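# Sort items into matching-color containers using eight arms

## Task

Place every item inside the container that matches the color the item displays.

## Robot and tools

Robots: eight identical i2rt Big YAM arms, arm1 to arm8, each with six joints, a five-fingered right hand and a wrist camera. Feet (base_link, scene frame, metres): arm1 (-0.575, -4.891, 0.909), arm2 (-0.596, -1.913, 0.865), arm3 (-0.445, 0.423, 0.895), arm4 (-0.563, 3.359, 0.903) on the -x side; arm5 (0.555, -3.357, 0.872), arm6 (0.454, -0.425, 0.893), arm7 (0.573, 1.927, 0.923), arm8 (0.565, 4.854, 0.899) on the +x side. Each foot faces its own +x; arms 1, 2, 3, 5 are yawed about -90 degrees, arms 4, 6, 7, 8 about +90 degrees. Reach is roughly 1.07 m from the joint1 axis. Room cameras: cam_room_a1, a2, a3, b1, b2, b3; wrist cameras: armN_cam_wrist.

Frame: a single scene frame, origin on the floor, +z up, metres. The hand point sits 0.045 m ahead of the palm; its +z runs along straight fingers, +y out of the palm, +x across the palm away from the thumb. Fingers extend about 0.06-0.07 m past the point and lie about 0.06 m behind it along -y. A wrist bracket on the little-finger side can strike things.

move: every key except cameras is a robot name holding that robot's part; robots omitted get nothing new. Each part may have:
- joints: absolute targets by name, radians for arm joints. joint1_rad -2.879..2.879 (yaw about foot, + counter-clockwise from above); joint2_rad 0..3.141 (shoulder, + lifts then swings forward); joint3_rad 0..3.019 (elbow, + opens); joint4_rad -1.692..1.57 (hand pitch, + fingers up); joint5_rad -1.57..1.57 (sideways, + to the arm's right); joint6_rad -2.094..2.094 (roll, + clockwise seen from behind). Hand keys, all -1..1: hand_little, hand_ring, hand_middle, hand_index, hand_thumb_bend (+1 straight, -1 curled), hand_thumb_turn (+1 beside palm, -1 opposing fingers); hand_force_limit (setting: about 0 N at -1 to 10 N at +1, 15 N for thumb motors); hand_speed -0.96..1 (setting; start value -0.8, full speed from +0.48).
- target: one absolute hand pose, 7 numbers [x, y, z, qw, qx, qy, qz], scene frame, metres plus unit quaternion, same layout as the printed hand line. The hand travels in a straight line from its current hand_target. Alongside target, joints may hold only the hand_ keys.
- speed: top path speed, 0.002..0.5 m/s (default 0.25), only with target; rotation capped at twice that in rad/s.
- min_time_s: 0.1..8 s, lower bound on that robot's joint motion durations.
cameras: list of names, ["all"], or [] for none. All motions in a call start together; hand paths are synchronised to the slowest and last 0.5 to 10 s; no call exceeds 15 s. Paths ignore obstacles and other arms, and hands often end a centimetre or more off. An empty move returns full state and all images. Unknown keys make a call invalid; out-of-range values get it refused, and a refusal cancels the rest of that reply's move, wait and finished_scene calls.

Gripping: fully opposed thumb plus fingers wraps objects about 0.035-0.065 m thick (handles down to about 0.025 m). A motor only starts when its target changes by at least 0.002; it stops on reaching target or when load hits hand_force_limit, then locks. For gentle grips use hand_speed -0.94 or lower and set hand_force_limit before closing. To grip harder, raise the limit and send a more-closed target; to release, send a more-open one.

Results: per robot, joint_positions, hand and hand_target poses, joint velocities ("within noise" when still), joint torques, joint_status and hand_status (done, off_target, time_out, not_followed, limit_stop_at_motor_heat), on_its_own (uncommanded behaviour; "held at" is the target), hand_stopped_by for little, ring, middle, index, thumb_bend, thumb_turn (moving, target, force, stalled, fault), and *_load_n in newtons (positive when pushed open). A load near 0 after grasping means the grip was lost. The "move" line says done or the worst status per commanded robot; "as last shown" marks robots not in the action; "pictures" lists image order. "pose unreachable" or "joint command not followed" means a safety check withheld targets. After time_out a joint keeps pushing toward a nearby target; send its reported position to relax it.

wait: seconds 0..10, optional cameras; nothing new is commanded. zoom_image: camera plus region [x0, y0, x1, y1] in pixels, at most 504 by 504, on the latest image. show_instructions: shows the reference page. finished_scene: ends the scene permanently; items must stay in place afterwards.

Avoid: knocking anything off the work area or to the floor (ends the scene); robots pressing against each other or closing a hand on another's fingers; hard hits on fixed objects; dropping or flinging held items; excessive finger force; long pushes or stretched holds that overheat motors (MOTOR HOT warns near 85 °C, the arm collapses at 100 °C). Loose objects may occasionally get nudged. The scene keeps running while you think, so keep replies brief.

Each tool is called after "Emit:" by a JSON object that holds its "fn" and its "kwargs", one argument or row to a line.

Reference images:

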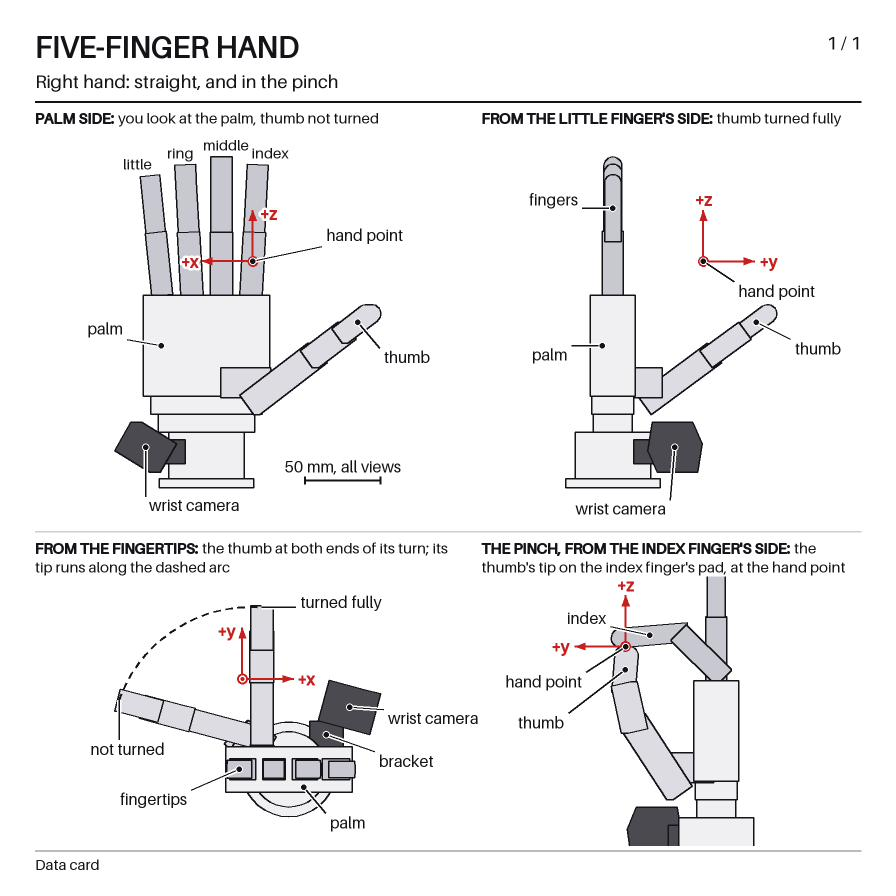

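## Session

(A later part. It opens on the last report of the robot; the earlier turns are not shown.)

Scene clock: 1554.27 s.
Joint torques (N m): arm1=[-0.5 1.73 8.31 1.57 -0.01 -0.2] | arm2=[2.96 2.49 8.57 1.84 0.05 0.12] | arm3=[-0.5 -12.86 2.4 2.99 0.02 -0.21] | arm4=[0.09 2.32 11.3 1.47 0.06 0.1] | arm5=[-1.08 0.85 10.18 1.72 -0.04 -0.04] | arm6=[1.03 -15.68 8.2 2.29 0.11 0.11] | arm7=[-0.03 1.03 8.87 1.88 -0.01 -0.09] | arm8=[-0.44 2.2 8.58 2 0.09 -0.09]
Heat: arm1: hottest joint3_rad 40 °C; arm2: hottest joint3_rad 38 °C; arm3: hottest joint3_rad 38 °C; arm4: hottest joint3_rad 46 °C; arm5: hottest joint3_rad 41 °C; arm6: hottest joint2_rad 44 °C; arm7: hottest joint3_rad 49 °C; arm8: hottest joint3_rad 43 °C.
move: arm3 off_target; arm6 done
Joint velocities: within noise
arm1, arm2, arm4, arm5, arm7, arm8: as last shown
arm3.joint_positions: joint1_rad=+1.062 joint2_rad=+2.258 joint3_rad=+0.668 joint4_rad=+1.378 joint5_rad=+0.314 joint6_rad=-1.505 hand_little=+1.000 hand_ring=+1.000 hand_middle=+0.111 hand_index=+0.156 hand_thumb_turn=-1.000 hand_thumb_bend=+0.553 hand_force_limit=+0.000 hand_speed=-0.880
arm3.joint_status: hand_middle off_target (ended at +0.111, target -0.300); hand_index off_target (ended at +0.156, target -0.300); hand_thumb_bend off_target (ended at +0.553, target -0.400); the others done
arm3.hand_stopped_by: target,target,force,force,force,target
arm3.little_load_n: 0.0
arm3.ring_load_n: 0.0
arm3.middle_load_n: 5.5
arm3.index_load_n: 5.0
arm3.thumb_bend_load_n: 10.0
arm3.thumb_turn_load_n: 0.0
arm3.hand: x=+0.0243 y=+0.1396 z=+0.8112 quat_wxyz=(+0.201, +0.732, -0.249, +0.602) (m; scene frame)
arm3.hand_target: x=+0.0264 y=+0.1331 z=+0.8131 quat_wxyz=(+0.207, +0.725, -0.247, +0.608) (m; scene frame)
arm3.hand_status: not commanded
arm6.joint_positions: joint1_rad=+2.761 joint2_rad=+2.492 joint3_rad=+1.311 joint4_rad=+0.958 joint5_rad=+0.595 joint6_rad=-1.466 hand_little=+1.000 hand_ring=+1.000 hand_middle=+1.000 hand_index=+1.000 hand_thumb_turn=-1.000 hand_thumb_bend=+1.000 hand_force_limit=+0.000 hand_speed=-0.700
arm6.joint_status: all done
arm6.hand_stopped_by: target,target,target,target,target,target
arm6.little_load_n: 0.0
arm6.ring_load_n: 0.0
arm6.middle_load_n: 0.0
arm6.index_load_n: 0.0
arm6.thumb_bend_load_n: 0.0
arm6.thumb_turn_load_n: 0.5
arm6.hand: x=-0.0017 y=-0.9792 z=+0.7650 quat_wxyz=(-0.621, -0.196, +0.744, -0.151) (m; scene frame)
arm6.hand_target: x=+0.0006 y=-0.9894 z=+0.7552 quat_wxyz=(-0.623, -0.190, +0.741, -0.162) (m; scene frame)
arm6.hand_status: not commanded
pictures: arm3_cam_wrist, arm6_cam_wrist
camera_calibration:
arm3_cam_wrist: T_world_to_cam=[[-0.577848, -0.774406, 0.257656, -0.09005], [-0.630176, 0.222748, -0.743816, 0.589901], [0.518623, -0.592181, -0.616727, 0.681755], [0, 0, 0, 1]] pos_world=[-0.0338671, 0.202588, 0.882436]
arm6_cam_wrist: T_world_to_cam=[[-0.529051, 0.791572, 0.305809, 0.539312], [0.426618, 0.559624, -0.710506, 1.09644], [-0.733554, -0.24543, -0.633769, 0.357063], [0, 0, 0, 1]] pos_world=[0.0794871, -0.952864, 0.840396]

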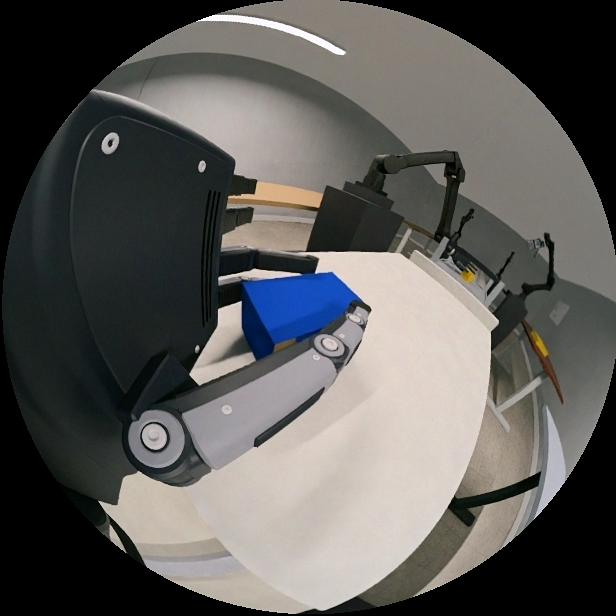

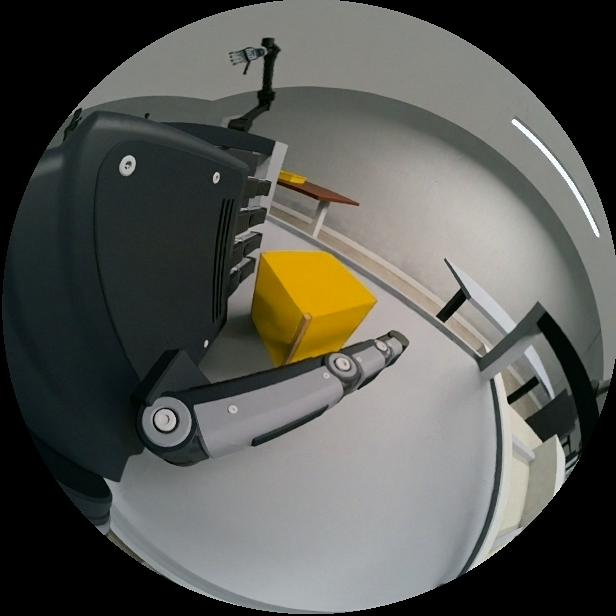

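Emit:
{"fn": "move", "kwargs": {
  "arm6": {"target": [0.0, -0.99, 0.95, -0.624, -0.190, 0.741, -0.162], "speed": 0.2},
  "arm3": {"target": [0.0264, 0.1331, 0.95, -0.2072, -0.7251, 0.2469, -0.6085], "speed": 0.15},
  "cameras": ["arm6_cam_wrist", "arm3_cam_wrist"]
}}

Emit:
{"fn": "move", "kwargs": {
  "arm3": {"joints": {"joint1_rad": 2.407}, "min_time_s": 3.0},
  "cameras": ["arm3_cam_wrist"]
}}

Scene clock: 1574.97 s.
Joint torques (N m): arm1=[-0.5 1.73 8.31 1.57 -0.01 -0.2] | arm2=[3.25 2.67 8.34 1.65 0.07 0.07] | arm3=[-0.26 -13.92 4.04 1.88 0.08 -0.21] | arm4=[0.03 2.32 11.29 1.46 0.05 0.1] | arm5=[-1.14 1.03 10.11 1.69 -0.02 -0.03] | arm6=[1.2 -18.08 6.97 1.33 0.15 0.1] | arm7=[0.5 1.2 9.02 1.88 -0.06 -0.1] | arm8=[-0.5 2.2 8.58 2 0.09 -0.09]
Heat: arm1: hottest joint3_rad 40 °C; arm2: hottest joint3_rad 39 °C; arm3: hottest joint3_rad 37 °C; arm4: hottest joint3_rad 46 °C; arm5: hottest joint3_rad 42 °C; arm6: hottest joint2_rad 43 °C; arm7: hottest joint3_rad 49 °C; arm8: hottest joint3_rad 43 °C.
move: arm3 off_target; arm6 done
Joint velocities: within noise
arm1, arm2, arm4, arm5, arm7, arm8: as last shown
arm3.joint_positions: joint1_rad=+1.062 joint2_rad=+1.809 joint3_rad=+0.596 joint4_rad=+1.011 joint5_rad=+0.314 joint6_rad=-1.506 hand_little=+1.000 hand_ring=+1.000 hand_middle=+0.111 hand_index=+0.156 hand_thumb_turn=-1.000 hand_thumb_bend=+0.553 hand_force_limit=+0.000 hand_speed=-0.880
arm3.joint_status: not commanded
arm3.hand_stopped_by: target,target,force,force,force,target
arm3.little_load_n: -0.5
arm3.ring_load_n: 0.0
arm3.middle_load_n: 5.5
arm3.index_load_n: 4.5
arm3.thumb_bend_load_n: 10.0
arm3.thumb_turn_load_n: 0.0
arm3.hand: x=+0.0278 y=+0.1378 z=+0.9403 quat_wxyz=(+0.201, +0.729, -0.249, +0.606) (m; scene frame)
arm3.hand_target: x=+0.0264 y=+0.1332 z=+0.9498 quat_wxyz=(+0.207, +0.725, -0.247, +0.609) (m; scene frame)
arm3.hand_status: off_target (0.011 m and 0.9 deg from the pose sent, 0.139 m and 1.3 deg at the start)
arm6.joint_positions: joint1_rad=+2.761 joint2_rad=+2.098 joint3_rad=+1.233 joint4_rad=+0.670 joint5_rad=+0.595 joint6_rad=-1.466 hand_little=+1.000 hand_ring=+1.000 hand_middle=+1.000 hand_index=+1.000 hand_thumb_turn=-1.000 hand_thumb_bend=+1.000 hand_force_limit=+0.000 hand_speed=-0.700
arm6.joint_status: not commanded
arm6.hand_stopped_by: target,target,target,target,target,target
arm6.little_load_n: 0.0
arm6.ring_load_n: 0.0
arm6.middle_load_n: 0.0
arm6.index_load_n: 0.0
arm6.thumb_bend_load_n: 0.0
arm6.thumb_turn_load_n: 0.0
arm6.hand: x=-0.0071 y=-0.9888 z=+0.9510 quat_wxyz=(-0.628, -0.189, +0.738, -0.159) (m; scene frame)
arm6.hand_target: x=+0.0000 y=-0.9900 z=+0.9499 quat_wxyz=(-0.624, -0.190, +0.741, -0.162) (m; scene frame)
arm6.hand_status: done (0.007 m and 0.7 deg from the pose sent, 0.185 m and 1.5 deg at the start)
pictures: arm3_cam_wrist, arm6_cam_wrist
camera_calibration:
arm3_cam_wrist: T_world_to_cam=[[-0.580223, -0.77344, 0.255211, -0.120471], [-0.622977, 0.219614, -0.750779, 0.695406], [0.524635, -0.59461, -0.60926, 0.751723], [0, 0, 0, 1]] pos_world=[-0.0310578, 0.201084, 1.01084]
arm6_cam_wrist: T_world_to_cam=[[-0.525243, 0.799026, 0.292708, 0.507118], [0.417619, 0.541746, -0.729456, 1.23654], [-0.741427, -0.260901, -0.618237, 0.438506], [0, 0, 0, 1]] pos_world=[0.0750761, -0.960685, 1.02467]

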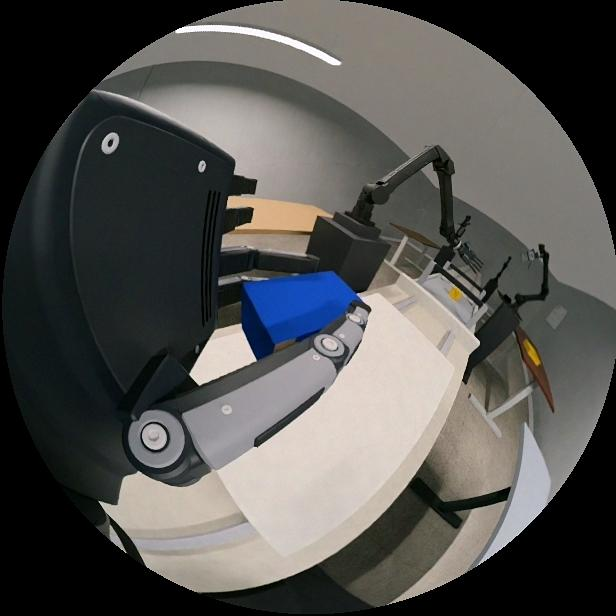

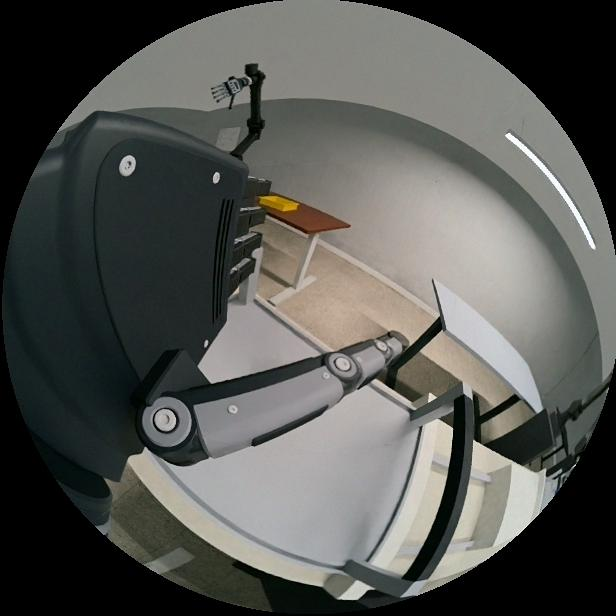

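Scene clock: 1578.40 s.
Joint torques (N m): arm1=[-0.56 1.73 8.31 1.57 -0.01 -0.2] | arm2=[1.79 2.14 8.5 1.95 0.09 0.09] | arm3=[0.73 -13.98 4.08 1.91 0.12 -0.2] | arm4=[0.03 2.32 11.3 1.43 0.04 0.11] | arm5=[-1.2 0.79 10.15 1.69 -0.02 -0.04] | arm6=[1.08 -17.14 7.09 1.33 0.15 0.12] | arm7=[0.44 0.97 9.01 1.91 -0.03 -0.08] | arm8=[-0.44 2.2 8.57 1.99 0.09 -0.09]
Heat: arm1: hottest joint3_rad 40 °C; arm2: hottest joint3_rad 39 °C; arm3: hottest joint3_rad 37 °C; arm4: hottest joint3_rad 46 °C; arm5: hottest joint3_rad 42 °C; arm6: hottest joint2_rad 43 °C; arm7: hottest joint3_rad 49 °C; arm8: hottest joint3_rad 43 °C.
move: arm3 done
Joint velocities: within noise
arm1, arm2, arm4, arm5, arm6, arm7, arm8: as last shown
arm2.middle_load_n: -0.5
arm3.joint_positions: joint1_rad=+2.402 joint2_rad=+1.809 joint3_rad=+0.596 joint4_rad=+1.011 joint5_rad=+0.313 joint6_rad=-1.506 hand_little=+1.000 hand_ring=+1.000 hand_middle=+0.111 hand_index=+0.156 hand_thumb_turn=-1.000 hand_thumb_bend=+0.553 hand_force_limit=+0.000 hand_speed=-0.880
arm3.joint_status: all done
arm3.hand_stopped_by: target,target,force,force,force,target
arm3.little_load_n: 0.0
arm3.ring_load_n: 0.0
arm3.middle_load_n: 5.0
arm3.index_load_n: 5.0
arm3.thumb_bend_load_n: 10.0
arm3.thumb_turn_load_n: 0.0
arm3.hand: x=-0.0599 y=+0.8183 z=+0.9407 quat_wxyz=(-0.215, +0.724, +0.260, +0.602) (m; scene frame)
arm3.hand_target: x=-0.0611 y=+0.8212 z=+0.9503 quat_wxyz=(-0.216, +0.718, +0.264, +0.606) (m; scene frame)
arm3.hand_status: not commanded
arm6.index_load_n: 0.5
arm6.thumb_turn_load_n: 0.5
pictures: arm3_cam_wrist
camera_calibration:
arm3_cam_wrist: T_world_to_cam=[[0.618587, -0.739865, 0.264482, 0.390569], [-0.350414, -0.561061, -0.749947, 1.14601], [0.70325, 0.37123, -0.606324, 0.420218], [0, 0, 0, 1]] pos_world=[-0.135542, 0.775952, 1.01094]

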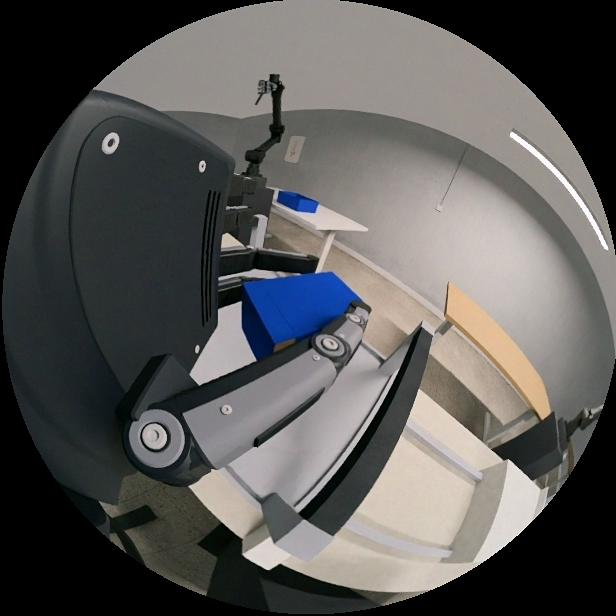

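Emit:
{"fn": "move", "kwargs": {
  "arm6": {"target": [-0.1, -0.60, 0.95, -0.6427, 0.0134, 0.7659, 0.0112], "speed": 0.2},
  "arm3": {"target": [0.0, 0.975, 0.87, -0.216, 0.718, 0.264, 0.606], "speed": 0.15},
  "cameras": ["arm3_cam_wrist", "arm6_cam_wrist"]
}}

Emit:
{"fn": "move", "kwargs": {
  "arm3": {"target": [0.0, 0.985, 0.79, -0.216, 0.718, 0.264, 0.606], "speed": 0.08},
  "arm6": {"target": [-0.1, -0.60, 0.87, -0.6427, 0.0134, 0.7659, 0.0112], "speed": 0.1},
  "cameras": ["arm3_cam_wrist", "arm6_cam_wrist"]
}}

Scene clock: 1637.40 s.
Joint torques (N m): arm1=[-0.5 1.67 8.31 1.57 -0.01 -0.2] | arm2=[3.55 1.67 8.46 1.87 0.1 0.11] | arm3=[1.2 -16.32 7.2 1.87 0.31 -0.08] | arm4=[0.21 2.49 11.3 1.44 0.05 0.11] | arm5=[-1.2 0.79 10.11 1.7 -0.03 -0.02] | arm6=[0.21 -12.81 5.38 2.17 -0.12 0.09] | arm7=[0.38 1.2 8.92 1.88 0.02 -0.1] | arm8=[-0.5 2.2 8.58 1.99 0.09 -0.09]
Heat: arm1: hottest joint3_rad 40 °C; arm2: hottest joint3_rad 39 °C; arm3: hottest joint3_rad 38 °C; arm4: hottest joint3_rad 47 °C; arm5: hottest joint3_rad 42 °C; arm6: hottest joint2_rad 46 °C; arm7: hottest joint3_rad 49 °C; arm8: hottest joint3_rad 43 °C.
move: arm3 off_target; arm6 done
Joint velocities: within noise
arm1.joint_positions: joint1_rad=-0.121 joint2_rad=+0.635 joint3_rad=+1.344 joint4_rad=-1.616 joint5_rad=-0.120 joint6_rad=-1.545 hand_little=+1.000 hand_ring=+1.000 hand_middle=+1.000 hand_index=+1.000 hand_thumb_turn=+1.000 hand_thumb_bend=+1.000 hand_force_limit=+0.000 hand_speed=-0.800
arm1.joint_status: not commanded
arm1.hand_stopped_by: target,target,target,target,target,target
arm1.little_load_n: 0.0
arm1.ring_load_n: 0.0
arm1.middle_load_n: 0.0
arm1.index_load_n: 0.0
arm1.thumb_bend_load_n: 0.0
arm1.thumb_turn_load_n: 0.0
arm1.hand: x=-0.6327 y=-5.0762 z=+1.3312 quat_wxyz=(+0.201, +0.635, -0.699, +0.262) (m; scene frame)
arm1.hand_target: x=-0.6328 y=-5.0772 z=+1.3418 quat_wxyz=(+0.210, +0.632, -0.695, +0.270) (m; scene frame)
arm1.hand_status: not commanded
arm2, arm7: as last shown
arm2.middle_load_n: 0.0
arm3.joint_positions: joint1_rad=+2.451 joint2_rad=+2.203 joint3_rad=+1.072 joint4_rad=+0.925 joint5_rad=+0.363 joint6_rad=-1.506 hand_little=+1.000 hand_ring=+1.000 hand_middle=+0.111 hand_index=+0.156 hand_thumb_turn=-1.000 hand_thumb_bend=+0.553 hand_force_limit=+0.000 hand_speed=-0.880
arm3.joint_status: not commanded
arm3.hand_stopped_by: target,target,force,force,force,target
arm3.little_load_n: 0.0
arm3.ring_load_n: 0.0
arm3.middle_load_n: 5.5
arm3.index_load_n: 5.0
arm3.thumb_bend_load_n: 10.0
arm3.thumb_turn_load_n: 0.0
arm3.hand: x=-0.0007 y=+0.9601 z=+0.8672 quat_wxyz=(-0.211, +0.723, +0.264, +0.603) (m; scene frame)
arm3.hand_target: x=-0.0004 y=+0.9746 z=+0.8703 quat_wxyz=(-0.216, +0.718, +0.264, +0.606) (m; scene frame)
arm3.hand_status: off_target (0.015 m and 0.8 deg from the pose sent, 0.182 m and 0.9 deg at the start)
arm4.joint_positions: joint1_rad=-0.176 joint2_rad=+0.629 joint3_rad=+1.398 joint4_rad=-1.236 joint5_rad=+0.104 joint6_rad=-0.912 hand_little=+1.000 hand_ring=+1.000 hand_middle=+1.000 hand_index=+1.000 hand_thumb_turn=+1.000 hand_thumb_bend=+1.000 hand_force_limit=+0.000 hand_speed=-0.800
arm4.joint_status: not commanded
arm4.hand_stopped_by: target,target,target,target,target,target
arm4.little_load_n: -0.5
arm4.ring_load_n: 0.0
arm4.middle_load_n: 0.0
arm4.index_load_n: 0.0
arm4.thumb_bend_load_n: 0.0
arm4.thumb_turn_load_n: 0.0
arm4.hand: x=-0.4346 y=+3.5667 z=+1.4025 quat_wxyz=(-0.397, +0.825, +0.210, +0.343) (m; scene frame)
arm4.hand_target: x=-0.4351 y=+3.5654 z=+1.4148 quat_wxyz=(-0.407, +0.818, +0.208, +0.350) (m; scene frame)
arm4.hand_status: not commanded
arm5.joint_positions: joint1_rad=+0.016 joint2_rad=+0.642 joint3_rad=+1.328 joint4_rad=-1.278 joint5_rad=-0.066 joint6_rad=-1.023 hand_little=+1.000 hand_ring=+1.000 hand_middle=+1.000 hand_index=+1.000 hand_thumb_turn=+1.000 hand_thumb_bend=+1.000 hand_force_limit=+0.000 hand_speed=-0.800
arm5.joint_status: not commanded
arm5.hand_stopped_by: target,target,target,target,target,target
arm5.little_load_n: 0.0
arm5.ring_load_n: 0.0
arm5.middle_load_n: 0.0
arm5.index_load_n: 0.0
arm5.thumb_bend_load_n: 0.0
arm5.thumb_turn_load_n: 0.0
arm5.hand: x=+0.5381 y=-3.6054 z=+1.3262 quat_wxyz=(+0.193, +0.459, -0.754, +0.428) (m; scene frame)
arm5.hand_target: x=+0.5380 y=-3.6049 z=+1.3356 quat_wxyz=(+0.198, +0.457, -0.750, +0.436) (m; scene frame)
arm5.hand_status: not commanded
arm6.joint_positions: joint1_rad=+2.241 joint2_rad=+1.873 joint3_rad=+0.772 joint4_rad=+0.861 joint5_rad=+0.608 joint6_rad=-1.457 hand_little=+1.000 hand_ring=+1.000 hand_middle=+1.000 hand_index=+1.000 hand_thumb_turn=-1.000 hand_thumb_bend=+1.000 hand_force_limit=+0.000 hand_speed=-0.700
arm6.joint_status: not commanded
arm6.hand_stopped_by: target,target,target,target,target,target
arm6.little_load_n: 0.0
arm6.ring_load_n: 0.0
arm6.middle_load_n: 0.5
arm6.index_load_n: 0.0
arm6.thumb_bend_load_n: 0.0
arm6.thumb_turn_load_n: 0.0
arm6.hand: x=-0.1001 y=-0.6008 z=+0.9397 quat_wxyz=(-0.634, +0.007, +0.773, +0.019) (m; scene frame)
arm6.hand_target: x=-0.1000 y=-0.6001 z=+0.9498 quat_wxyz=(-0.643, +0.013, +0.766, +0.011) (m; scene frame)
arm6.hand_status: done (0.010 m and 1.8 deg from the pose sent, 0.400 m and 30.6 deg at the start)
arm8.joint_positions: joint1_rad=-0.206 joint2_rad=+0.621 joint3_rad=+1.343 joint4_rad=-1.268 joint5_rad=+0.184 joint6_rad=-1.064 hand_little=+1.000 hand_ring=+1.000 hand_middle=+1.000 hand_index=+1.000 hand_thumb_turn=+1.000 hand_thumb_bend=+1.000 hand_force_limit=+0.000 hand_speed=-0.800
arm8.joint_status: not commanded
arm8.hand_stopped_by: target,target,target,target,target,target
arm8.little_load_n: 0.0
arm8.ring_load_n: 0.0
arm8.middle_load_n: 0.0
arm8.index_load_n: 0.0
arm8.thumb_bend_load_n: 0.0
arm8.thumb_turn_load_n: 0.0
arm8.hand: x=+0.6996 y=+5.0540 z=+1.3763 quat_wxyz=(-0.320, +0.823, +0.278, +0.378) (m; scene frame)
arm8.hand_target: x=+0.6991 y=+5.0532 z=+1.3886 quat_wxyz=(-0.330, +0.817, +0.275, +0.385) (m; scene frame)
arm8.hand_status: not commanded
pictures: arm3_cam_wrist, arm6_cam_wrist
camera_calibration:
arm3_cam_wrist: T_world_to_cam=[[0.616932, -0.737386, 0.275058, 0.466782], [-0.345412, -0.567724, -0.747248, 1.19517], [0.707168, 0.365993, -0.604949, 0.285207], [0, 0, 0, 1]] pos_world=[-0.0768355, 0.918343, 0.937234]
arm6_cam_wrist: T_world_to_cam=[[-0.0565777, 0.95009, 0.306803, 0.275937], [0.661619, 0.265813, -0.701145, 0.888942], [-0.747703, 0.163318, -0.643637, 0.741936], [0, 0, 0, 1]] pos_world=[-0.0177816, -0.619628, 1.01616]

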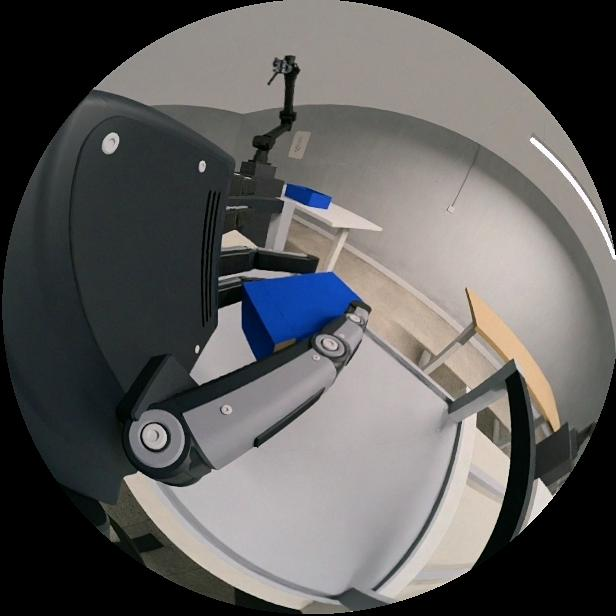

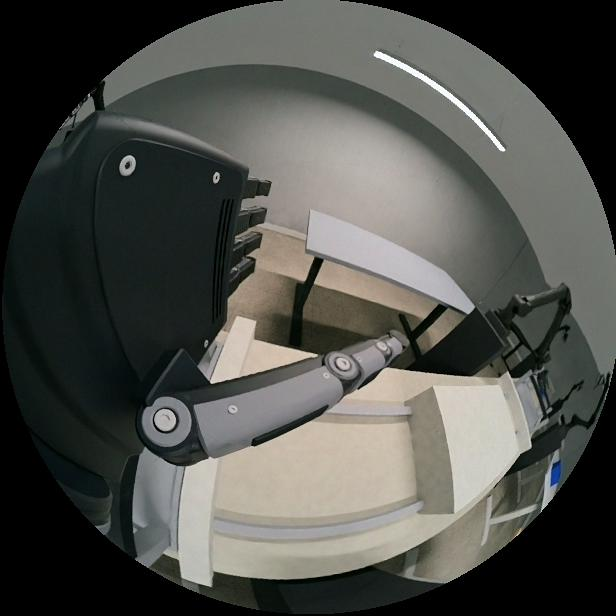

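Scene clock: 1639.23 s.
Joint torques (N m): arm1=[-0.5 1.73 8.31 1.57 -0.01 -0.2] | arm2=[2.84 3.25 8.38 1.76 0.09 0.12] | arm3=[1.2 -17.61 6.06 3.07 0.32 -0.05] | arm4=[0.09 2.37 11.28 1.47 0.05 0.11] | arm5=[-1.03 0.91 10.14 1.69 -0.03 -0.04] | arm6=[0.73 -11.52 5.65 2.39 -0.05 0.02] | arm7=[0.38 1.14 9.02 1.74 -0.01 -0.06] | arm8=[-0.44 2.2 8.58 2 0.09 -0.09]
Heat: arm1: hottest joint3_rad 40 °C; arm2: hottest joint3_rad 39 °C; arm3: hottest joint3_rad 38 °C; arm4: hottest joint3_rad 47 °C; arm5: hottest joint3_rad 42 °C; arm6: hottest joint2_rad 45 °C; arm7: hottest joint3_rad 49 °C; arm8: hottest joint3_rad 43 °C.
move: arm3 off_target; arm6 done
Joint velocities: within noise
arm1, arm4, arm5, arm8: as last shown
arm2.joint_positions: joint1_rad=+2.185 joint2_rad=+0.644 joint3_rad=+1.370 joint4_rad=-1.438 joint5_rad=+0.193 joint6_rad=-1.138 hand_little=+1.000 hand_ring=+1.000 hand_middle=+1.000 hand_index=+1.000 hand_thumb_turn=+1.000 hand_thumb_bend=+1.000 hand_force_limit=+0.000 hand_speed=-0.800
arm2.joint_status: not commanded
arm2.hand_stopped_by: target,target,target,target,target,target
arm2.little_load_n: 0.0
arm2.ring_load_n: 0.0
arm2.middle_load_n: 0.0
arm2.index_load_n: 0.0
arm2.thumb_bend_load_n: 0.0
arm2.thumb_turn_load_n: 0.0
arm2.hand: x=-0.3803 y=-1.8731 z=+1.3226 quat_wxyz=(-0.118, +0.906, +0.012, +0.407) (m; scene frame)
arm2.hand_target: x=-0.3813 y=-1.8702 z=+1.3311 quat_wxyz=(-0.126, +0.901, +0.018, +0.414) (m; scene frame)
arm2.hand_status: not commanded
arm3.joint_positions: joint1_rad=+2.460 joint2_rad=+2.412 joint3_rad=+1.171 joint4_rad=+1.001 joint5_rad=+0.373 joint6_rad=-1.506 hand_little=+1.000 hand_ring=+1.000 hand_middle=+0.111 hand_index=+0.156 hand_thumb_turn=-1.000 hand_thumb_bend=+0.553 hand_force_limit=+0.000 hand_speed=-0.880
arm3.joint_status: not commanded
arm3.hand_stopped_by: target,target,force,force,force,target
arm3.little_load_n: 0.0
arm3.ring_load_n: 0.0
arm3.middle_load_n: 5.5
arm3.index_load_n: 5.0
arm3.thumb_bend_load_n: 10.0
arm3.thumb_turn_load_n: 0.0
arm3.hand: x=-0.0005 y=+0.9686 z=+0.7807 quat_wxyz=(-0.202, +0.730, +0.271, +0.593) (m; scene frame)
arm3.hand_target: x=-0.0005 y=+0.9845 z=+0.7903 quat_wxyz=(-0.216, +0.719, +0.264, +0.606) (m; scene frame)
arm3.hand_status: off_target (0.019 m and 2.7 deg from the pose sent, 0.081 m and 0.9 deg at the start)
arm4.little_load_n: 0.0
arm6.joint_positions: joint1_rad=+2.241 joint2_rad=+2.066 joint3_rad=+0.772 joint4_rad=+1.077 joint5_rad=+0.607 joint6_rad=-1.457 hand_little=+1.000 hand_ring=+1.000 hand_middle=+1.000 hand_index=+1.000 hand_thumb_turn=-1.000 hand_thumb_bend=+1.000 hand_force_limit=+0.000 hand_speed=-0.700
arm6.joint_status: not commanded
arm6.hand_stopped_by: target,target,target,target,target,target
arm6.little_load_n: 0.0
arm6.ring_load_n: 0.0
arm6.middle_load_n: 0.0
arm6.index_load_n: 0.0
arm6.thumb_bend_load_n: 0.0
arm6.thumb_turn_load_n: 0.0
arm6.hand: x=-0.0962 y=-0.5987 z=+0.8763 quat_wxyz=(-0.641, +0.011, +0.768, +0.014) (m; scene frame)
arm6.hand_target: x=-0.0998 y=-0.6001 z=+0.8702 quat_wxyz=(-0.643, +0.013, +0.766, +0.011) (m; scene frame)
arm6.hand_status: done (0.007 m and 0.6 deg from the pose sent, 0.070 m and 1.8 deg at the start)
arm7.joint_positions: joint1_rad=+2.086 joint2_rad=+0.561 joint3_rad=+1.327 joint4_rad=-1.220 joint5_rad=-0.136 joint6_rad=-1.492 hand_little=+1.000 hand_ring=+1.000 hand_middle=+1.000 hand_index=+1.000 hand_thumb_turn=+1.000 hand_thumb_bend=+1.000 hand_force_limit=+0.000 hand_speed=-0.800
arm7.joint_status: not commanded
arm7.hand_stopped_by: target,target,target,target,target,target
arm7.little_load_n: 0.0
arm7.ring_load_n: 0.0
arm7.middle_load_n: 0.0
arm7.index_load_n: 0.0
arm7.thumb_bend_load_n: 0.0
arm7.thumb_turn_load_n: 0.0
arm7.hand: x=+0.3498 y=+1.8186 z=+1.4239 quat_wxyz=(-0.478, -0.247, +0.811, -0.230) (m; scene frame)
arm7.hand_target: x=+0.3524 y=+1.8164 z=+1.4368 quat_wxyz=(-0.488, -0.252, +0.802, -0.237) (m; scene frame)
arm7.hand_status: not commanded
pictures: arm3_cam_wrist, arm6_cam_wrist
camera_calibration:
arm3_cam_wrist: T_world_to_cam=[[0.620539, -0.729177, 0.288499, 0.478305], [-0.356596, -0.590054, -0.724344, 1.13921], [0.698405, 0.346607, -0.626174, 0.265006], [0, 0, 0, 1]] pos_world=[-0.0756496, 0.929113, 0.853131]
arm6_cam_wrist: T_world_to_cam=[[-0.0518028, 0.953695, 0.296282, 0.305424], [0.64865, 0.257711, -0.716127, 0.848463], [-0.759321, 0.155086, -0.631965, 0.687371], [0, 0, 0, 1]] pos_world=[-0.0125982, -0.616541, 0.951509]

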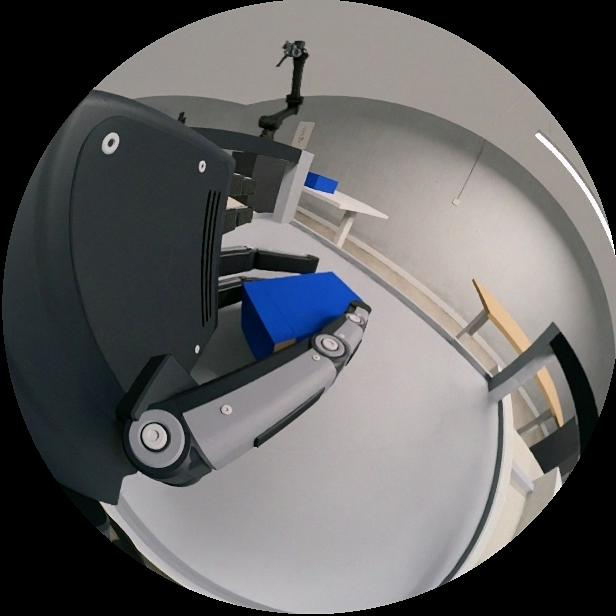

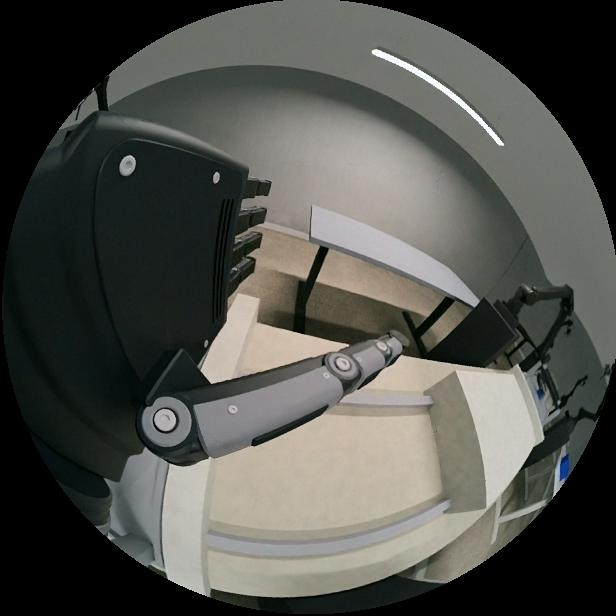

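Emit:
{"fn": "move", "kwargs": {
  "arm3": {"target": [0.0, 0.985, 0.776, -0.216, 0.718, 0.264, 0.606], "speed": 0.05},
  "arm6": {"target": [-0.1, -0.60, 0.832, -0.6427, 0.0134, 0.7659, 0.0112], "speed": 0.1},
  "cameras": ["arm3_cam_wrist"]
}}

Emit:
{"fn": "move", "kwargs": {
  "arm3": {"target": [0.0, 0.985, 0.769, -0.216, 0.718, 0.264, 0.606], "speed": 0.04},
  "arm6": {"target": [-0.1, -0.635, 0.832, -0.6427, 0.0134, 0.7659, 0.0112], "speed": 0.1},
  "cameras": ["arm3_cam_wrist", "arm6_cam_wrist", "cam_room_a2"]
}}

Emit:
{"fn": "zoom_image", "kwargs": {
  "camera": "cam_room_a2",
  "region": [270, 160, 470, 280]
}}

Scene clock: 1656.83 s.
Joint torques (N m): arm1=[-0.5 1.67 8.31 1.57 -0.01 -0.2] | arm2=[2.73 2.96 8.57 1.81 0.07 0.06] | arm3=[1.14 -16.67 5.91 2.82 0.22 -0.05] | arm4=[0.09 2.37 11.33 1.44 0.07 0.1] | arm5=[-1.14 0.79 10.14 1.78 -0.02 -0.04] | arm6=[0.5 -11.58 5.41 2.47 -0.06 -0.01] | arm7=[0.32 1.14 8.87 1.77 -0.04 -0.09] | arm8=[-0.44 2.2 8.58 2 0.09 -0.09]
Heat: arm1: hottest joint3_rad 40 °C; arm2: hottest joint3_rad 39 °C; arm3: hottest joint3_rad 38 °C; arm4: hottest joint3_rad 47 °C; arm5: hottest joint3_rad 42 °C; arm6: hottest joint2_rad 44 °C; arm7: hottest joint3_rad 49 °C; arm8: hottest joint3_rad 43 °C.
move: arm3 off_target; arm6 done
Joint velocities: within noise
arm1, arm2, arm4, arm5, arm7, arm8: as last shown
arm3.joint_positions: joint1_rad=+2.460 joint2_rad=+2.435 joint3_rad=+1.189 joint4_rad=+1.026 joint5_rad=+0.375 joint6_rad=-1.506 hand_little=+1.000 hand_ring=+1.000 hand_middle=+0.111 hand_index=+0.156 hand_thumb_turn=-1.000 hand_thumb_bend=+0.553 hand_force_limit=+0.000 hand_speed=-0.880
arm3.joint_status: not commanded
arm3.hand_stopped_by: target,target,force,force,force,target
arm3.little_load_n: 0.0
arm3.ring_load_n: 0.0
arm3.middle_load_n: 5.5
arm3.index_load_n: 4.0
arm3.thumb_bend_load_n: 10.0
arm3.thumb_turn_load_n: -0.5
arm3.hand: x=+0.0019 y=+0.9722 z=+0.7769 quat_wxyz=(-0.206, +0.726, +0.266, +0.600) (m; scene frame)
arm3.hand_target: x=-0.0003 y=+0.9845 z=+0.7760 quat_wxyz=(-0.216, +0.719, +0.264, +0.606) (m; scene frame)
arm3.hand_status: off_target (0.013 m and 1.6 deg from the pose sent, 0.017 m and 2.7 deg at the start)
arm4.little_load_n: -0.5
arm6.joint_positions: joint1_rad=+2.241 joint2_rad=+2.183 joint3_rad=+0.792 joint4_rad=+1.164 joint5_rad=+0.607 joint6_rad=-1.457 hand_little=+1.000 hand_ring=+1.000 hand_middle=+1.000 hand_index=+1.000 hand_thumb_turn=-1.000 hand_thumb_bend=+1.000 hand_force_limit=+0.000 hand_speed=-0.700
arm6.joint_status: not commanded
arm6.hand_stopped_by: target,target,target,target,target,target
arm6.little_load_n: 0.0
arm6.ring_load_n: 0.0
arm6.middle_load_n: 0.0
arm6.index_load_n: 0.0
arm6.thumb_bend_load_n: 0.0
arm6.thumb_turn_load_n: 0.0
arm6.hand: x=-0.0931 y=-0.5968 z=+0.8358 quat_wxyz=(-0.637, +0.008, +0.770, +0.016) (m; scene frame)
arm6.hand_target: x=-0.0997 y=-0.6000 z=+0.8320 quat_wxyz=(-0.642, +0.013, +0.766, +0.011) (m; scene frame)
arm6.hand_status: done (0.008 m and 1.1 deg from the pose sent, 0.044 m and 0.6 deg at the start)
pictures: arm3_cam_wrist
camera_calibration:
arm3_cam_wrist: T_world_to_cam=[[0.616175, -0.735336, 0.282151, 0.491393], [-0.350493, -0.576815, -0.737861, 1.13695], [0.705325, 0.355759, -0.613149, 0.24067], [0, 0, 0, 1]] pos_world=[-0.0740396, 0.93153, 0.847832]

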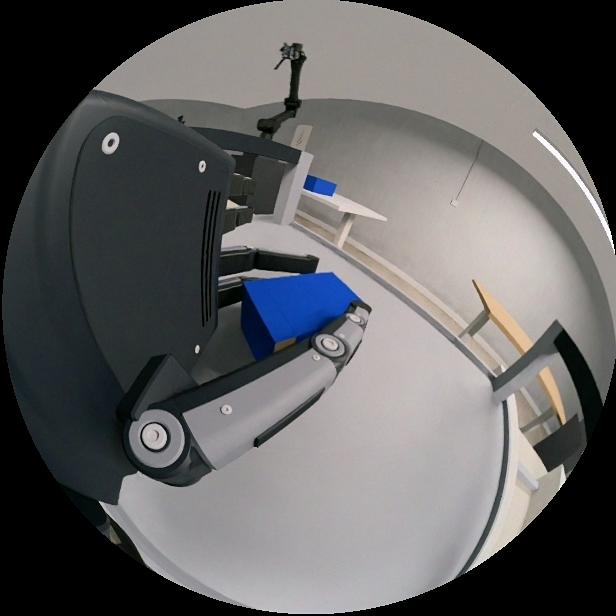

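Scene clock: 1657.80 s.
Joint torques (N m): arm1=[-0.44 1.67 8.32 1.57 -0.01 -0.2] | arm2=[2.14 2.32 8.42 1.55 0.06 0.06] | arm3=[1.26 -16.32 5.76 2.63 0.14 -0.05] | arm4=[0.15 2.37 11.32 1.47 0.05 0.1] | arm5=[-1.03 0.73 10.18 1.74 -0.02 -0.02] | arm6=[0.73 -11.22 6.23 1.14 0.13 0.13] | arm7=[0.5 1.2 8.96 1.85 0 -0.09] | arm8=[-0.44 2.2 8.58 1.99 0.09 -0.09]
Heat: arm1: hottest joint3_rad 40 °C; arm2: hottest joint3_rad 39 °C; arm3: hottest joint3_rad 38 °C; arm4: hottest joint3_rad 47 °C; arm5: hottest joint3_rad 42 °C; arm6: hottest joint2_rad 44 °C; arm7: hottest joint3_rad 49 °C; arm8: hottest joint3_rad 43 °C.
move: arm3 off_target; arm6 off_target
Joint velocities: within noise
arm1, arm2, arm4, arm5, arm7, arm8: as last shown
arm3.joint_positions: joint1_rad=+2.460 joint2_rad=+2.446 joint3_rad=+1.199 joint4_rad=+1.041 joint5_rad=+0.377 joint6_rad=-1.506 hand_little=+1.000 hand_ring=+1.000 hand_middle=+0.111 hand_index=+0.156 hand_thumb_turn=-1.000 hand_thumb_bend=+0.553 hand_force_limit=+0.000 hand_speed=-0.880
arm3.joint_status: not commanded
arm3.hand_stopped_by: target,target,force,force,force,target
arm3.little_load_n: 0.0
arm3.ring_load_n: 0.0
arm3.middle_load_n: 5.0
arm3.index_load_n: 4.0
arm3.thumb_bend_load_n: 10.5
arm3.thumb_turn_load_n: -1.0
arm3.hand: x=+0.0034 y=+0.9744 z=+0.7760 quat_wxyz=(-0.209, +0.723, +0.263, +0.604) (m; scene frame)
arm3.hand_target: x=-0.0003 y=+0.9845 z=+0.7692 quat_wxyz=(-0.216, +0.718, +0.264, +0.606) (m; scene frame)
arm3.hand_status: off_target (0.013 m and 1.0 deg from the pose sent, 0.015 m and 1.6 deg at the start)
arm4.little_load_n: 0.0
arm6.joint_positions: joint1_rad=+2.294 joint2_rad=+2.184 joint3_rad=+0.842 joint4_rad=+1.141 joint5_rad=+0.665 joint6_rad=-1.454 hand_little=+1.000 hand_ring=+1.000 hand_middle=+1.000 hand_index=+1.000 hand_thumb_turn=-1.000 hand_thumb_bend=+1.000 hand_force_limit=+0.000 hand_speed=-0.700
arm6.joint_status: not commanded
arm6.hand_stopped_by: target,target,target,target,target,target
arm6.little_load_n: 0.0
arm6.ring_load_n: 0.0
arm6.middle_load_n: 0.0
arm6.index_load_n: 0.0
arm6.thumb_bend_load_n: 0.0
arm6.thumb_turn_load_n: 0.5
arm6.hand: x=-0.0970 y=-0.6274 z=+0.8465 quat_wxyz=(-0.649, +0.013, +0.761, +0.014) (m; scene frame)
arm6.hand_target: x=-0.0994 y=-0.6347 z=+0.8324 quat_wxyz=(-0.643, +0.013, +0.766, +0.011) (m; scene frame)
arm6.hand_status: off_target (0.017 m and 1.0 deg from the pose sent, 0.039 m and 1.1 deg at the start)
arm7.little_load_n: 0.5
arm8.middle_load_n: 0.5
pictures: arm3_cam_wrist, arm6_cam_wrist, cam_room_a2
camera_calibration:
arm3_cam_wrist: T_world_to_cam=[[0.613166, -0.739555, 0.277643, 0.500023], [-0.346144, -0.567466, -0.747106, 1.13625], [0.710079, 0.361995, -0.603943, 0.224962], [0, 0, 0, 1]] pos_world=[-0.0730327, 0.933142, 0.845934]
arm6_cam_wrist: T_world_to_cam=[[-0.0422681, 0.954737, 0.294434, 0.344657], [0.634298, 0.253333, -0.730403, 0.842904], [-0.771932, 0.155886, -0.616296, 0.658437], [0, 0, 0, 1]] pos_world=[-0.0118161, -0.645233, 0.919973]

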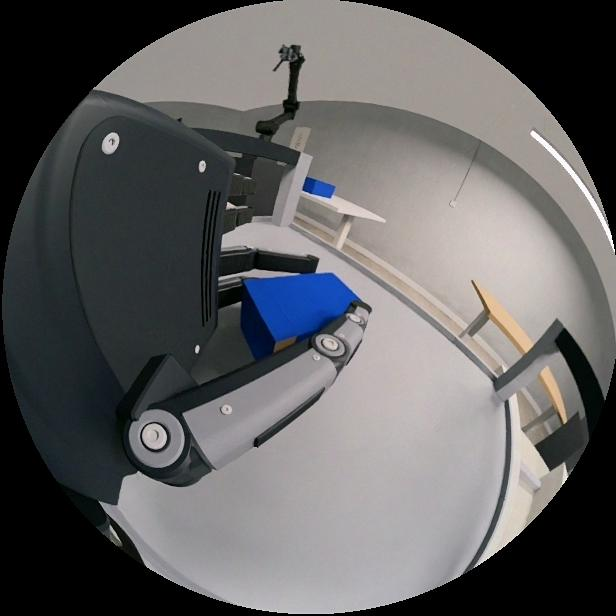

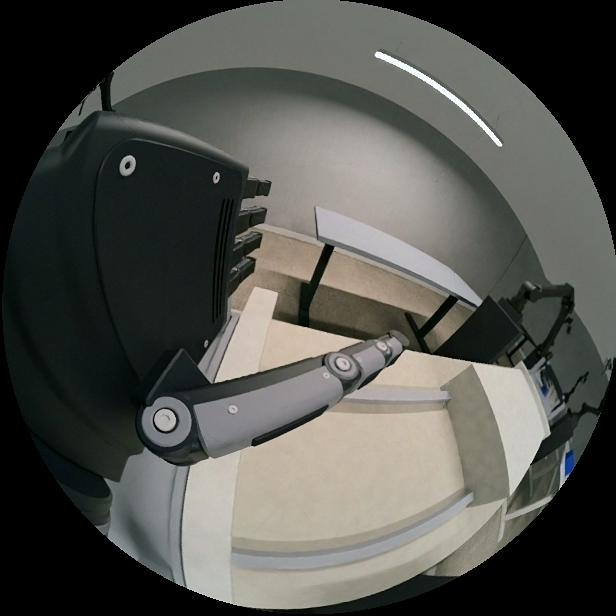

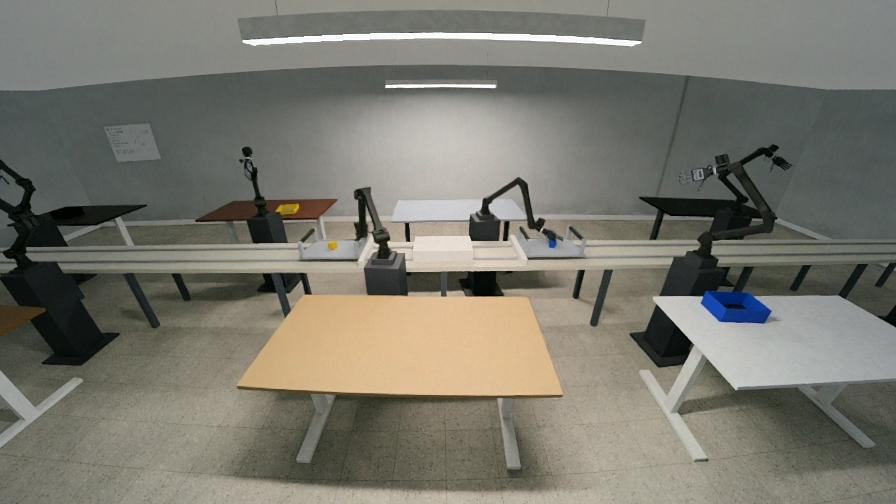

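Scaled by 2.520 from the camera's 896x504 image, which has a finer 1280x720 frame.

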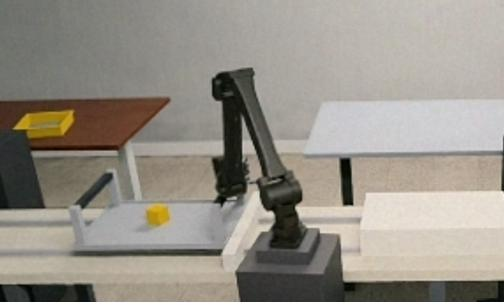

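Emit:
{"fn": "move", "kwargs": {
  "arm3": {"joints": {"hand_index": 1, "hand_middle": 1, "hand_thumb_bend": 1, "hand_speed": -0.7}},
  "arm6": {"target": [-0.1, -0.60, 0.815, -0.6427, 0.0134, 0.7659, 0.0112], "speed": 0.1},
  "cameras": ["arm3_cam_wrist"]
}}

Emit:
{"fn": "move", "kwargs": {
  "arm3": {"target": [0.0, 0.985, 0.95, -0.216, 0.718, 0.264, 0.606], "speed": 0.2},
  "arm6": {"target": [-0.1, -0.65, 0.807, -0.6427, 0.0134, 0.7659, 0.0112], "speed": 0.1},
  "cameras": ["arm3_cam_wrist", "arm6_cam_wrist"]
}}

Scene clock: 1691.97 s.
Joint torques (N m): arm1=[-0.44 1.67 8.32 1.57 -0.01 -0.2] | arm2=[2.37 1.2 8.53 1.74 0.11 0.06] | arm3=[1.2 -17.32 5.18 2.4 -0.04 -0.04] | arm4=[0.09 2.26 11.3 1.46 0.05 0.1] | arm5=[-1.03 0.91 10.07 1.73 -0.03 -0.03] | arm6=[0.03 -12.1 3.18 2.59 -0.07 -0.05] | arm7=[0.44 1.14 9.05 1.91 -0.01 -0.08] | arm8=[-0.44 2.2 8.58 2 0.09 -0.09]
Heat: arm1: hottest joint3_rad 40 °C; arm2: hottest joint3_rad 39 °C; arm3: hottest joint3_rad 38 °C; arm4: hottest joint3_rad 47 °C; arm5: hottest joint3_rad 42 °C; arm6: hottest joint2_rad 43 °C; arm7: hottest joint3_rad 49 °C; arm8: hottest joint3_rad 43 °C.
move: arm3 done; arm6 off_target
Joint velocities: within noise
arm1, arm2, arm4, arm5, arm7, arm8: as last shown
arm2.ring_load_n: -0.5
arm2.index_load_n: 0.5
arm3.joint_positions: joint1_rad=+2.460 joint2_rad=+2.460 joint3_rad=+1.207 joint4_rad=+1.047 joint5_rad=+0.380 joint6_rad=-1.506 hand_little=+1.000 hand_ring=+1.000 hand_middle=+1.000 hand_index=+1.000 hand_thumb_turn=-1.000 hand_thumb_bend=+1.000 hand_force_limit=+0.000 hand_speed=-0.700
arm3.joint_status: all done
arm3.hand_stopped_by: target,target,target,target,target,target
arm3.little_load_n: 0.0
arm3.ring_load_n: -0.5
arm3.middle_load_n: 0.0
arm3.index_load_n: -1.0
arm3.thumb_bend_load_n: 0.0
arm3.thumb_turn_load_n: 0.0
arm3.hand: x=+0.0039 y=+0.9740 z=+0.7710 quat_wxyz=(-0.208, +0.723, +0.262, +0.605) (m; scene frame)
arm3.hand_target: x=-0.0003 y=+0.9845 z=+0.7692 quat_wxyz=(-0.216, +0.718, +0.264, +0.606) (m; scene frame)
arm3.hand_status: not commanded
arm6.joint_positions: joint1_rad=+2.243 joint2_rad=+2.233 joint3_rad=+0.835 joint4_rad=+1.199 joint5_rad=+0.607 joint6_rad=-1.453 hand_little=+1.000 hand_ring=+1.000 hand_middle=+1.000 hand_index=+1.000 hand_thumb_turn=-1.000 hand_thumb_bend=+1.000 hand_force_limit=+0.000 hand_speed=-0.700
arm6.joint_status: not commanded
arm6.hand_stopped_by: target,target,target,target,target,target
arm6.little_load_n: -0.5
arm6.ring_load_n: 0.0
arm6.middle_load_n: 0.0
arm6.index_load_n: 0.0
arm6.thumb_bend_load_n: 0.0
arm6.thumb_turn_load_n: 0.0
arm6.hand: x=-0.1034 y=-0.6055 z=+0.8267 quat_wxyz=(-0.646, +0.014, +0.763, +0.008) (m; scene frame)
arm6.hand_target: x=-0.0997 y=-0.5999 z=+0.8151 quat_wxyz=(-0.642, +0.013, +0.766, +0.011) (m; scene frame)
arm6.hand_status: off_target (0.013 m and 0.6 deg from the pose sent, 0.042 m and 0.9 deg at the start)
arm7.little_load_n: 0.0
arm8.middle_load_n: 0.0
pictures: arm3_cam_wrist
camera_calibration:
arm3_cam_wrist: T_world_to_cam=[[0.610159, -0.741834, 0.278189, 0.502628], [-0.347628, -0.566194, -0.747381, 1.13142], [0.711942, 0.359315, -0.60335, 0.223842], [0, 0, 0, 1]] pos_world=[-0.0727314, 0.933042, 0.840834]

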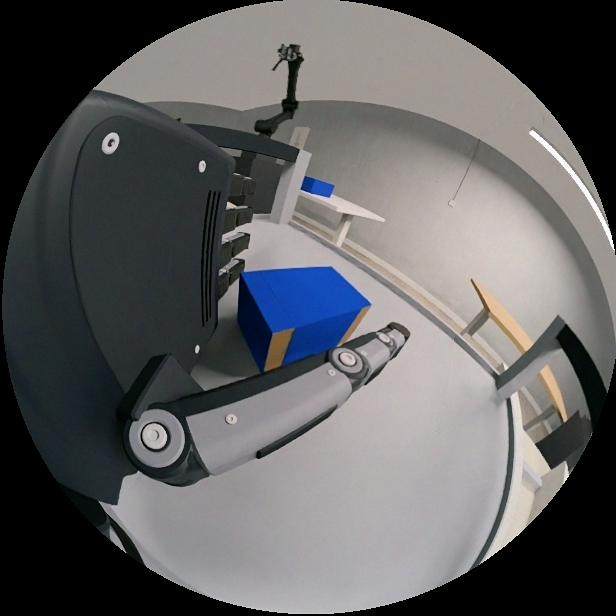

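Scene clock: 1693.70 s.
Joint torques (N m): arm1=[-0.5 1.67 8.32 1.57 -0.01 -0.2] | arm2=[2.32 2.14 8.49 1.63 0.06 0.09] | arm3=[0.97 -18.9 5.68 1.81 0.01 -0.06] | arm4=[0.03 2.43 11.3 1.46 0.05 0.1] | arm5=[-0.79 0.97 10.1 1.69 -0.01 -0.03] | arm6=[3.55 -10.34 8.51 0.84 -0.11 0.08] | arm7=[0.26 0.97 8.81 1.85 -0.02 -0.08] | arm8=[-0.44 2.2 8.57 1.99 0.09 -0.09]
Heat: arm1: hottest joint3_rad 40 °C; arm2: hottest joint3_rad 39 °C; arm3: hottest joint3_rad 38 °C; arm4: hottest joint3_rad 47 °C; arm5: hottest joint3_rad 42 °C; arm6: hottest joint2_rad 43 °C; arm7: hottest joint3_rad 49 °C; arm8: hottest joint3_rad 43 °C.
move: arm3 off_target; arm6 off_target
Joint velocities: within noise
arm1, arm2, arm4, arm5, arm7, arm8: as last shown
arm2.ring_load_n: 0.0
arm2.index_load_n: 0.0
arm3.joint_positions: joint1_rad=+2.460 joint2_rad=+2.064 joint3_rad=+1.116 joint4_rad=+0.748 joint5_rad=+0.378 joint6_rad=-1.506 hand_little=+1.000 hand_ring=+1.000 hand_middle=+1.000 hand_index=+1.000 hand_thumb_turn=-1.000 hand_thumb_bend=+1.000 hand_force_limit=+0.000 hand_speed=-0.700
arm3.joint_status: not commanded
arm3.hand_stopped_by: target,target,target,target,target,target
arm3.little_load_n: 0.0
arm3.ring_load_n: 0.0
arm3.middle_load_n: 0.0
arm3.index_load_n: 0.0
arm3.thumb_bend_load_n: 0.0
arm3.thumb_turn_load_n: 0.0
arm3.hand: x=+0.0053 y=+0.9795 z=+0.9400 quat_wxyz=(-0.210, +0.722, +0.261, +0.606) (m; scene frame)
arm3.hand_target: x=+0.0001 y=+0.9848 z=+0.9497 quat_wxyz=(-0.216, +0.718, +0.264, +0.606) (m; scene frame)
arm3.hand_status: off_target (0.013 m and 0.8 deg from the pose sent, 0.179 m and 1.1 deg at the start)
arm6.joint_positions: joint1_rad=+2.282 joint2_rad=+2.242 joint3_rad=+0.854 joint4_rad=+1.172 joint5_rad=+0.696 joint6_rad=-1.436 hand_little=+1.000 hand_ring=+1.000 hand_middle=+1.000 hand_index=+1.000 hand_thumb_turn=-1.000 hand_thumb_bend=+1.000 hand_force_limit=+0.000 hand_speed=-0.700
arm6.joint_status: not commanded
arm6.hand_stopped_by: target,target,target,target,target,target
arm6.little_load_n: 0.0
arm6.ring_load_n: 0.0
arm6.middle_load_n: 0.0
arm6.index_load_n: 0.0
arm6.thumb_bend_load_n: 0.0
arm6.thumb_turn_load_n: 0.0
arm6.hand: x=-0.0949 y=-0.6134 z=+0.8241 quat_wxyz=(-0.645, +0.031, +0.763, +0.028) (m; scene frame)
arm6.hand_target: x=-0.0971 y=-0.6489 z=+0.8084 quat_wxyz=(-0.643, +0.013, +0.766, +0.011) (m; scene frame)
arm6.hand_status: off_target (0.041 m and 2.8 deg from the pose sent, 0.049 m and 0.7 deg at the start)
arm8.little_load_n: -0.5
pictures: arm3_cam_wrist, arm6_cam_wrist
camera_calibration:
arm3_cam_wrist: T_world_to_cam=[[0.611599, -0.741501, 0.275905, 0.460578], [-0.344704, -0.563631, -0.750666, 1.26189], [0.712128, 0.364001, -0.600314, 0.31542], [0, 0, 0, 1]] pos_world=[-0.0713299, 0.937946, 1.00953]
arm6_cam_wrist: T_world_to_cam=[[-0.000877603, 0.956585, 0.291452, 0.345624], [0.650479, 0.221911, -0.726384, 0.800675], [-0.759524, 0.188946, -0.622433, 0.670571], [0, 0, 0, 1]] pos_world=[-0.0112038, -0.634999, 0.89825]

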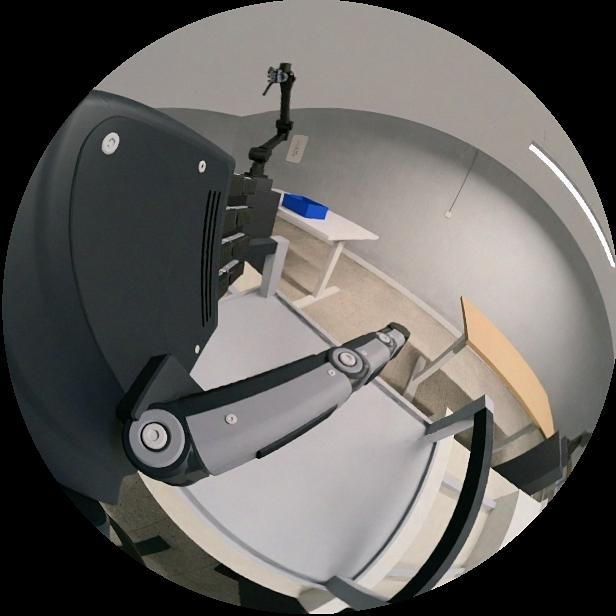

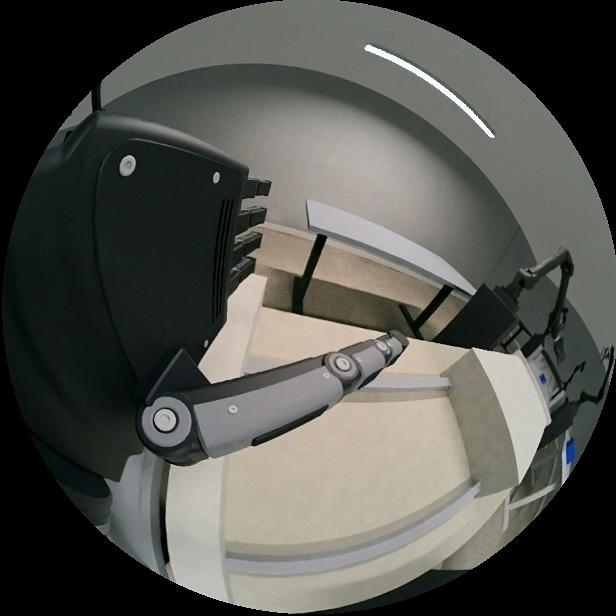

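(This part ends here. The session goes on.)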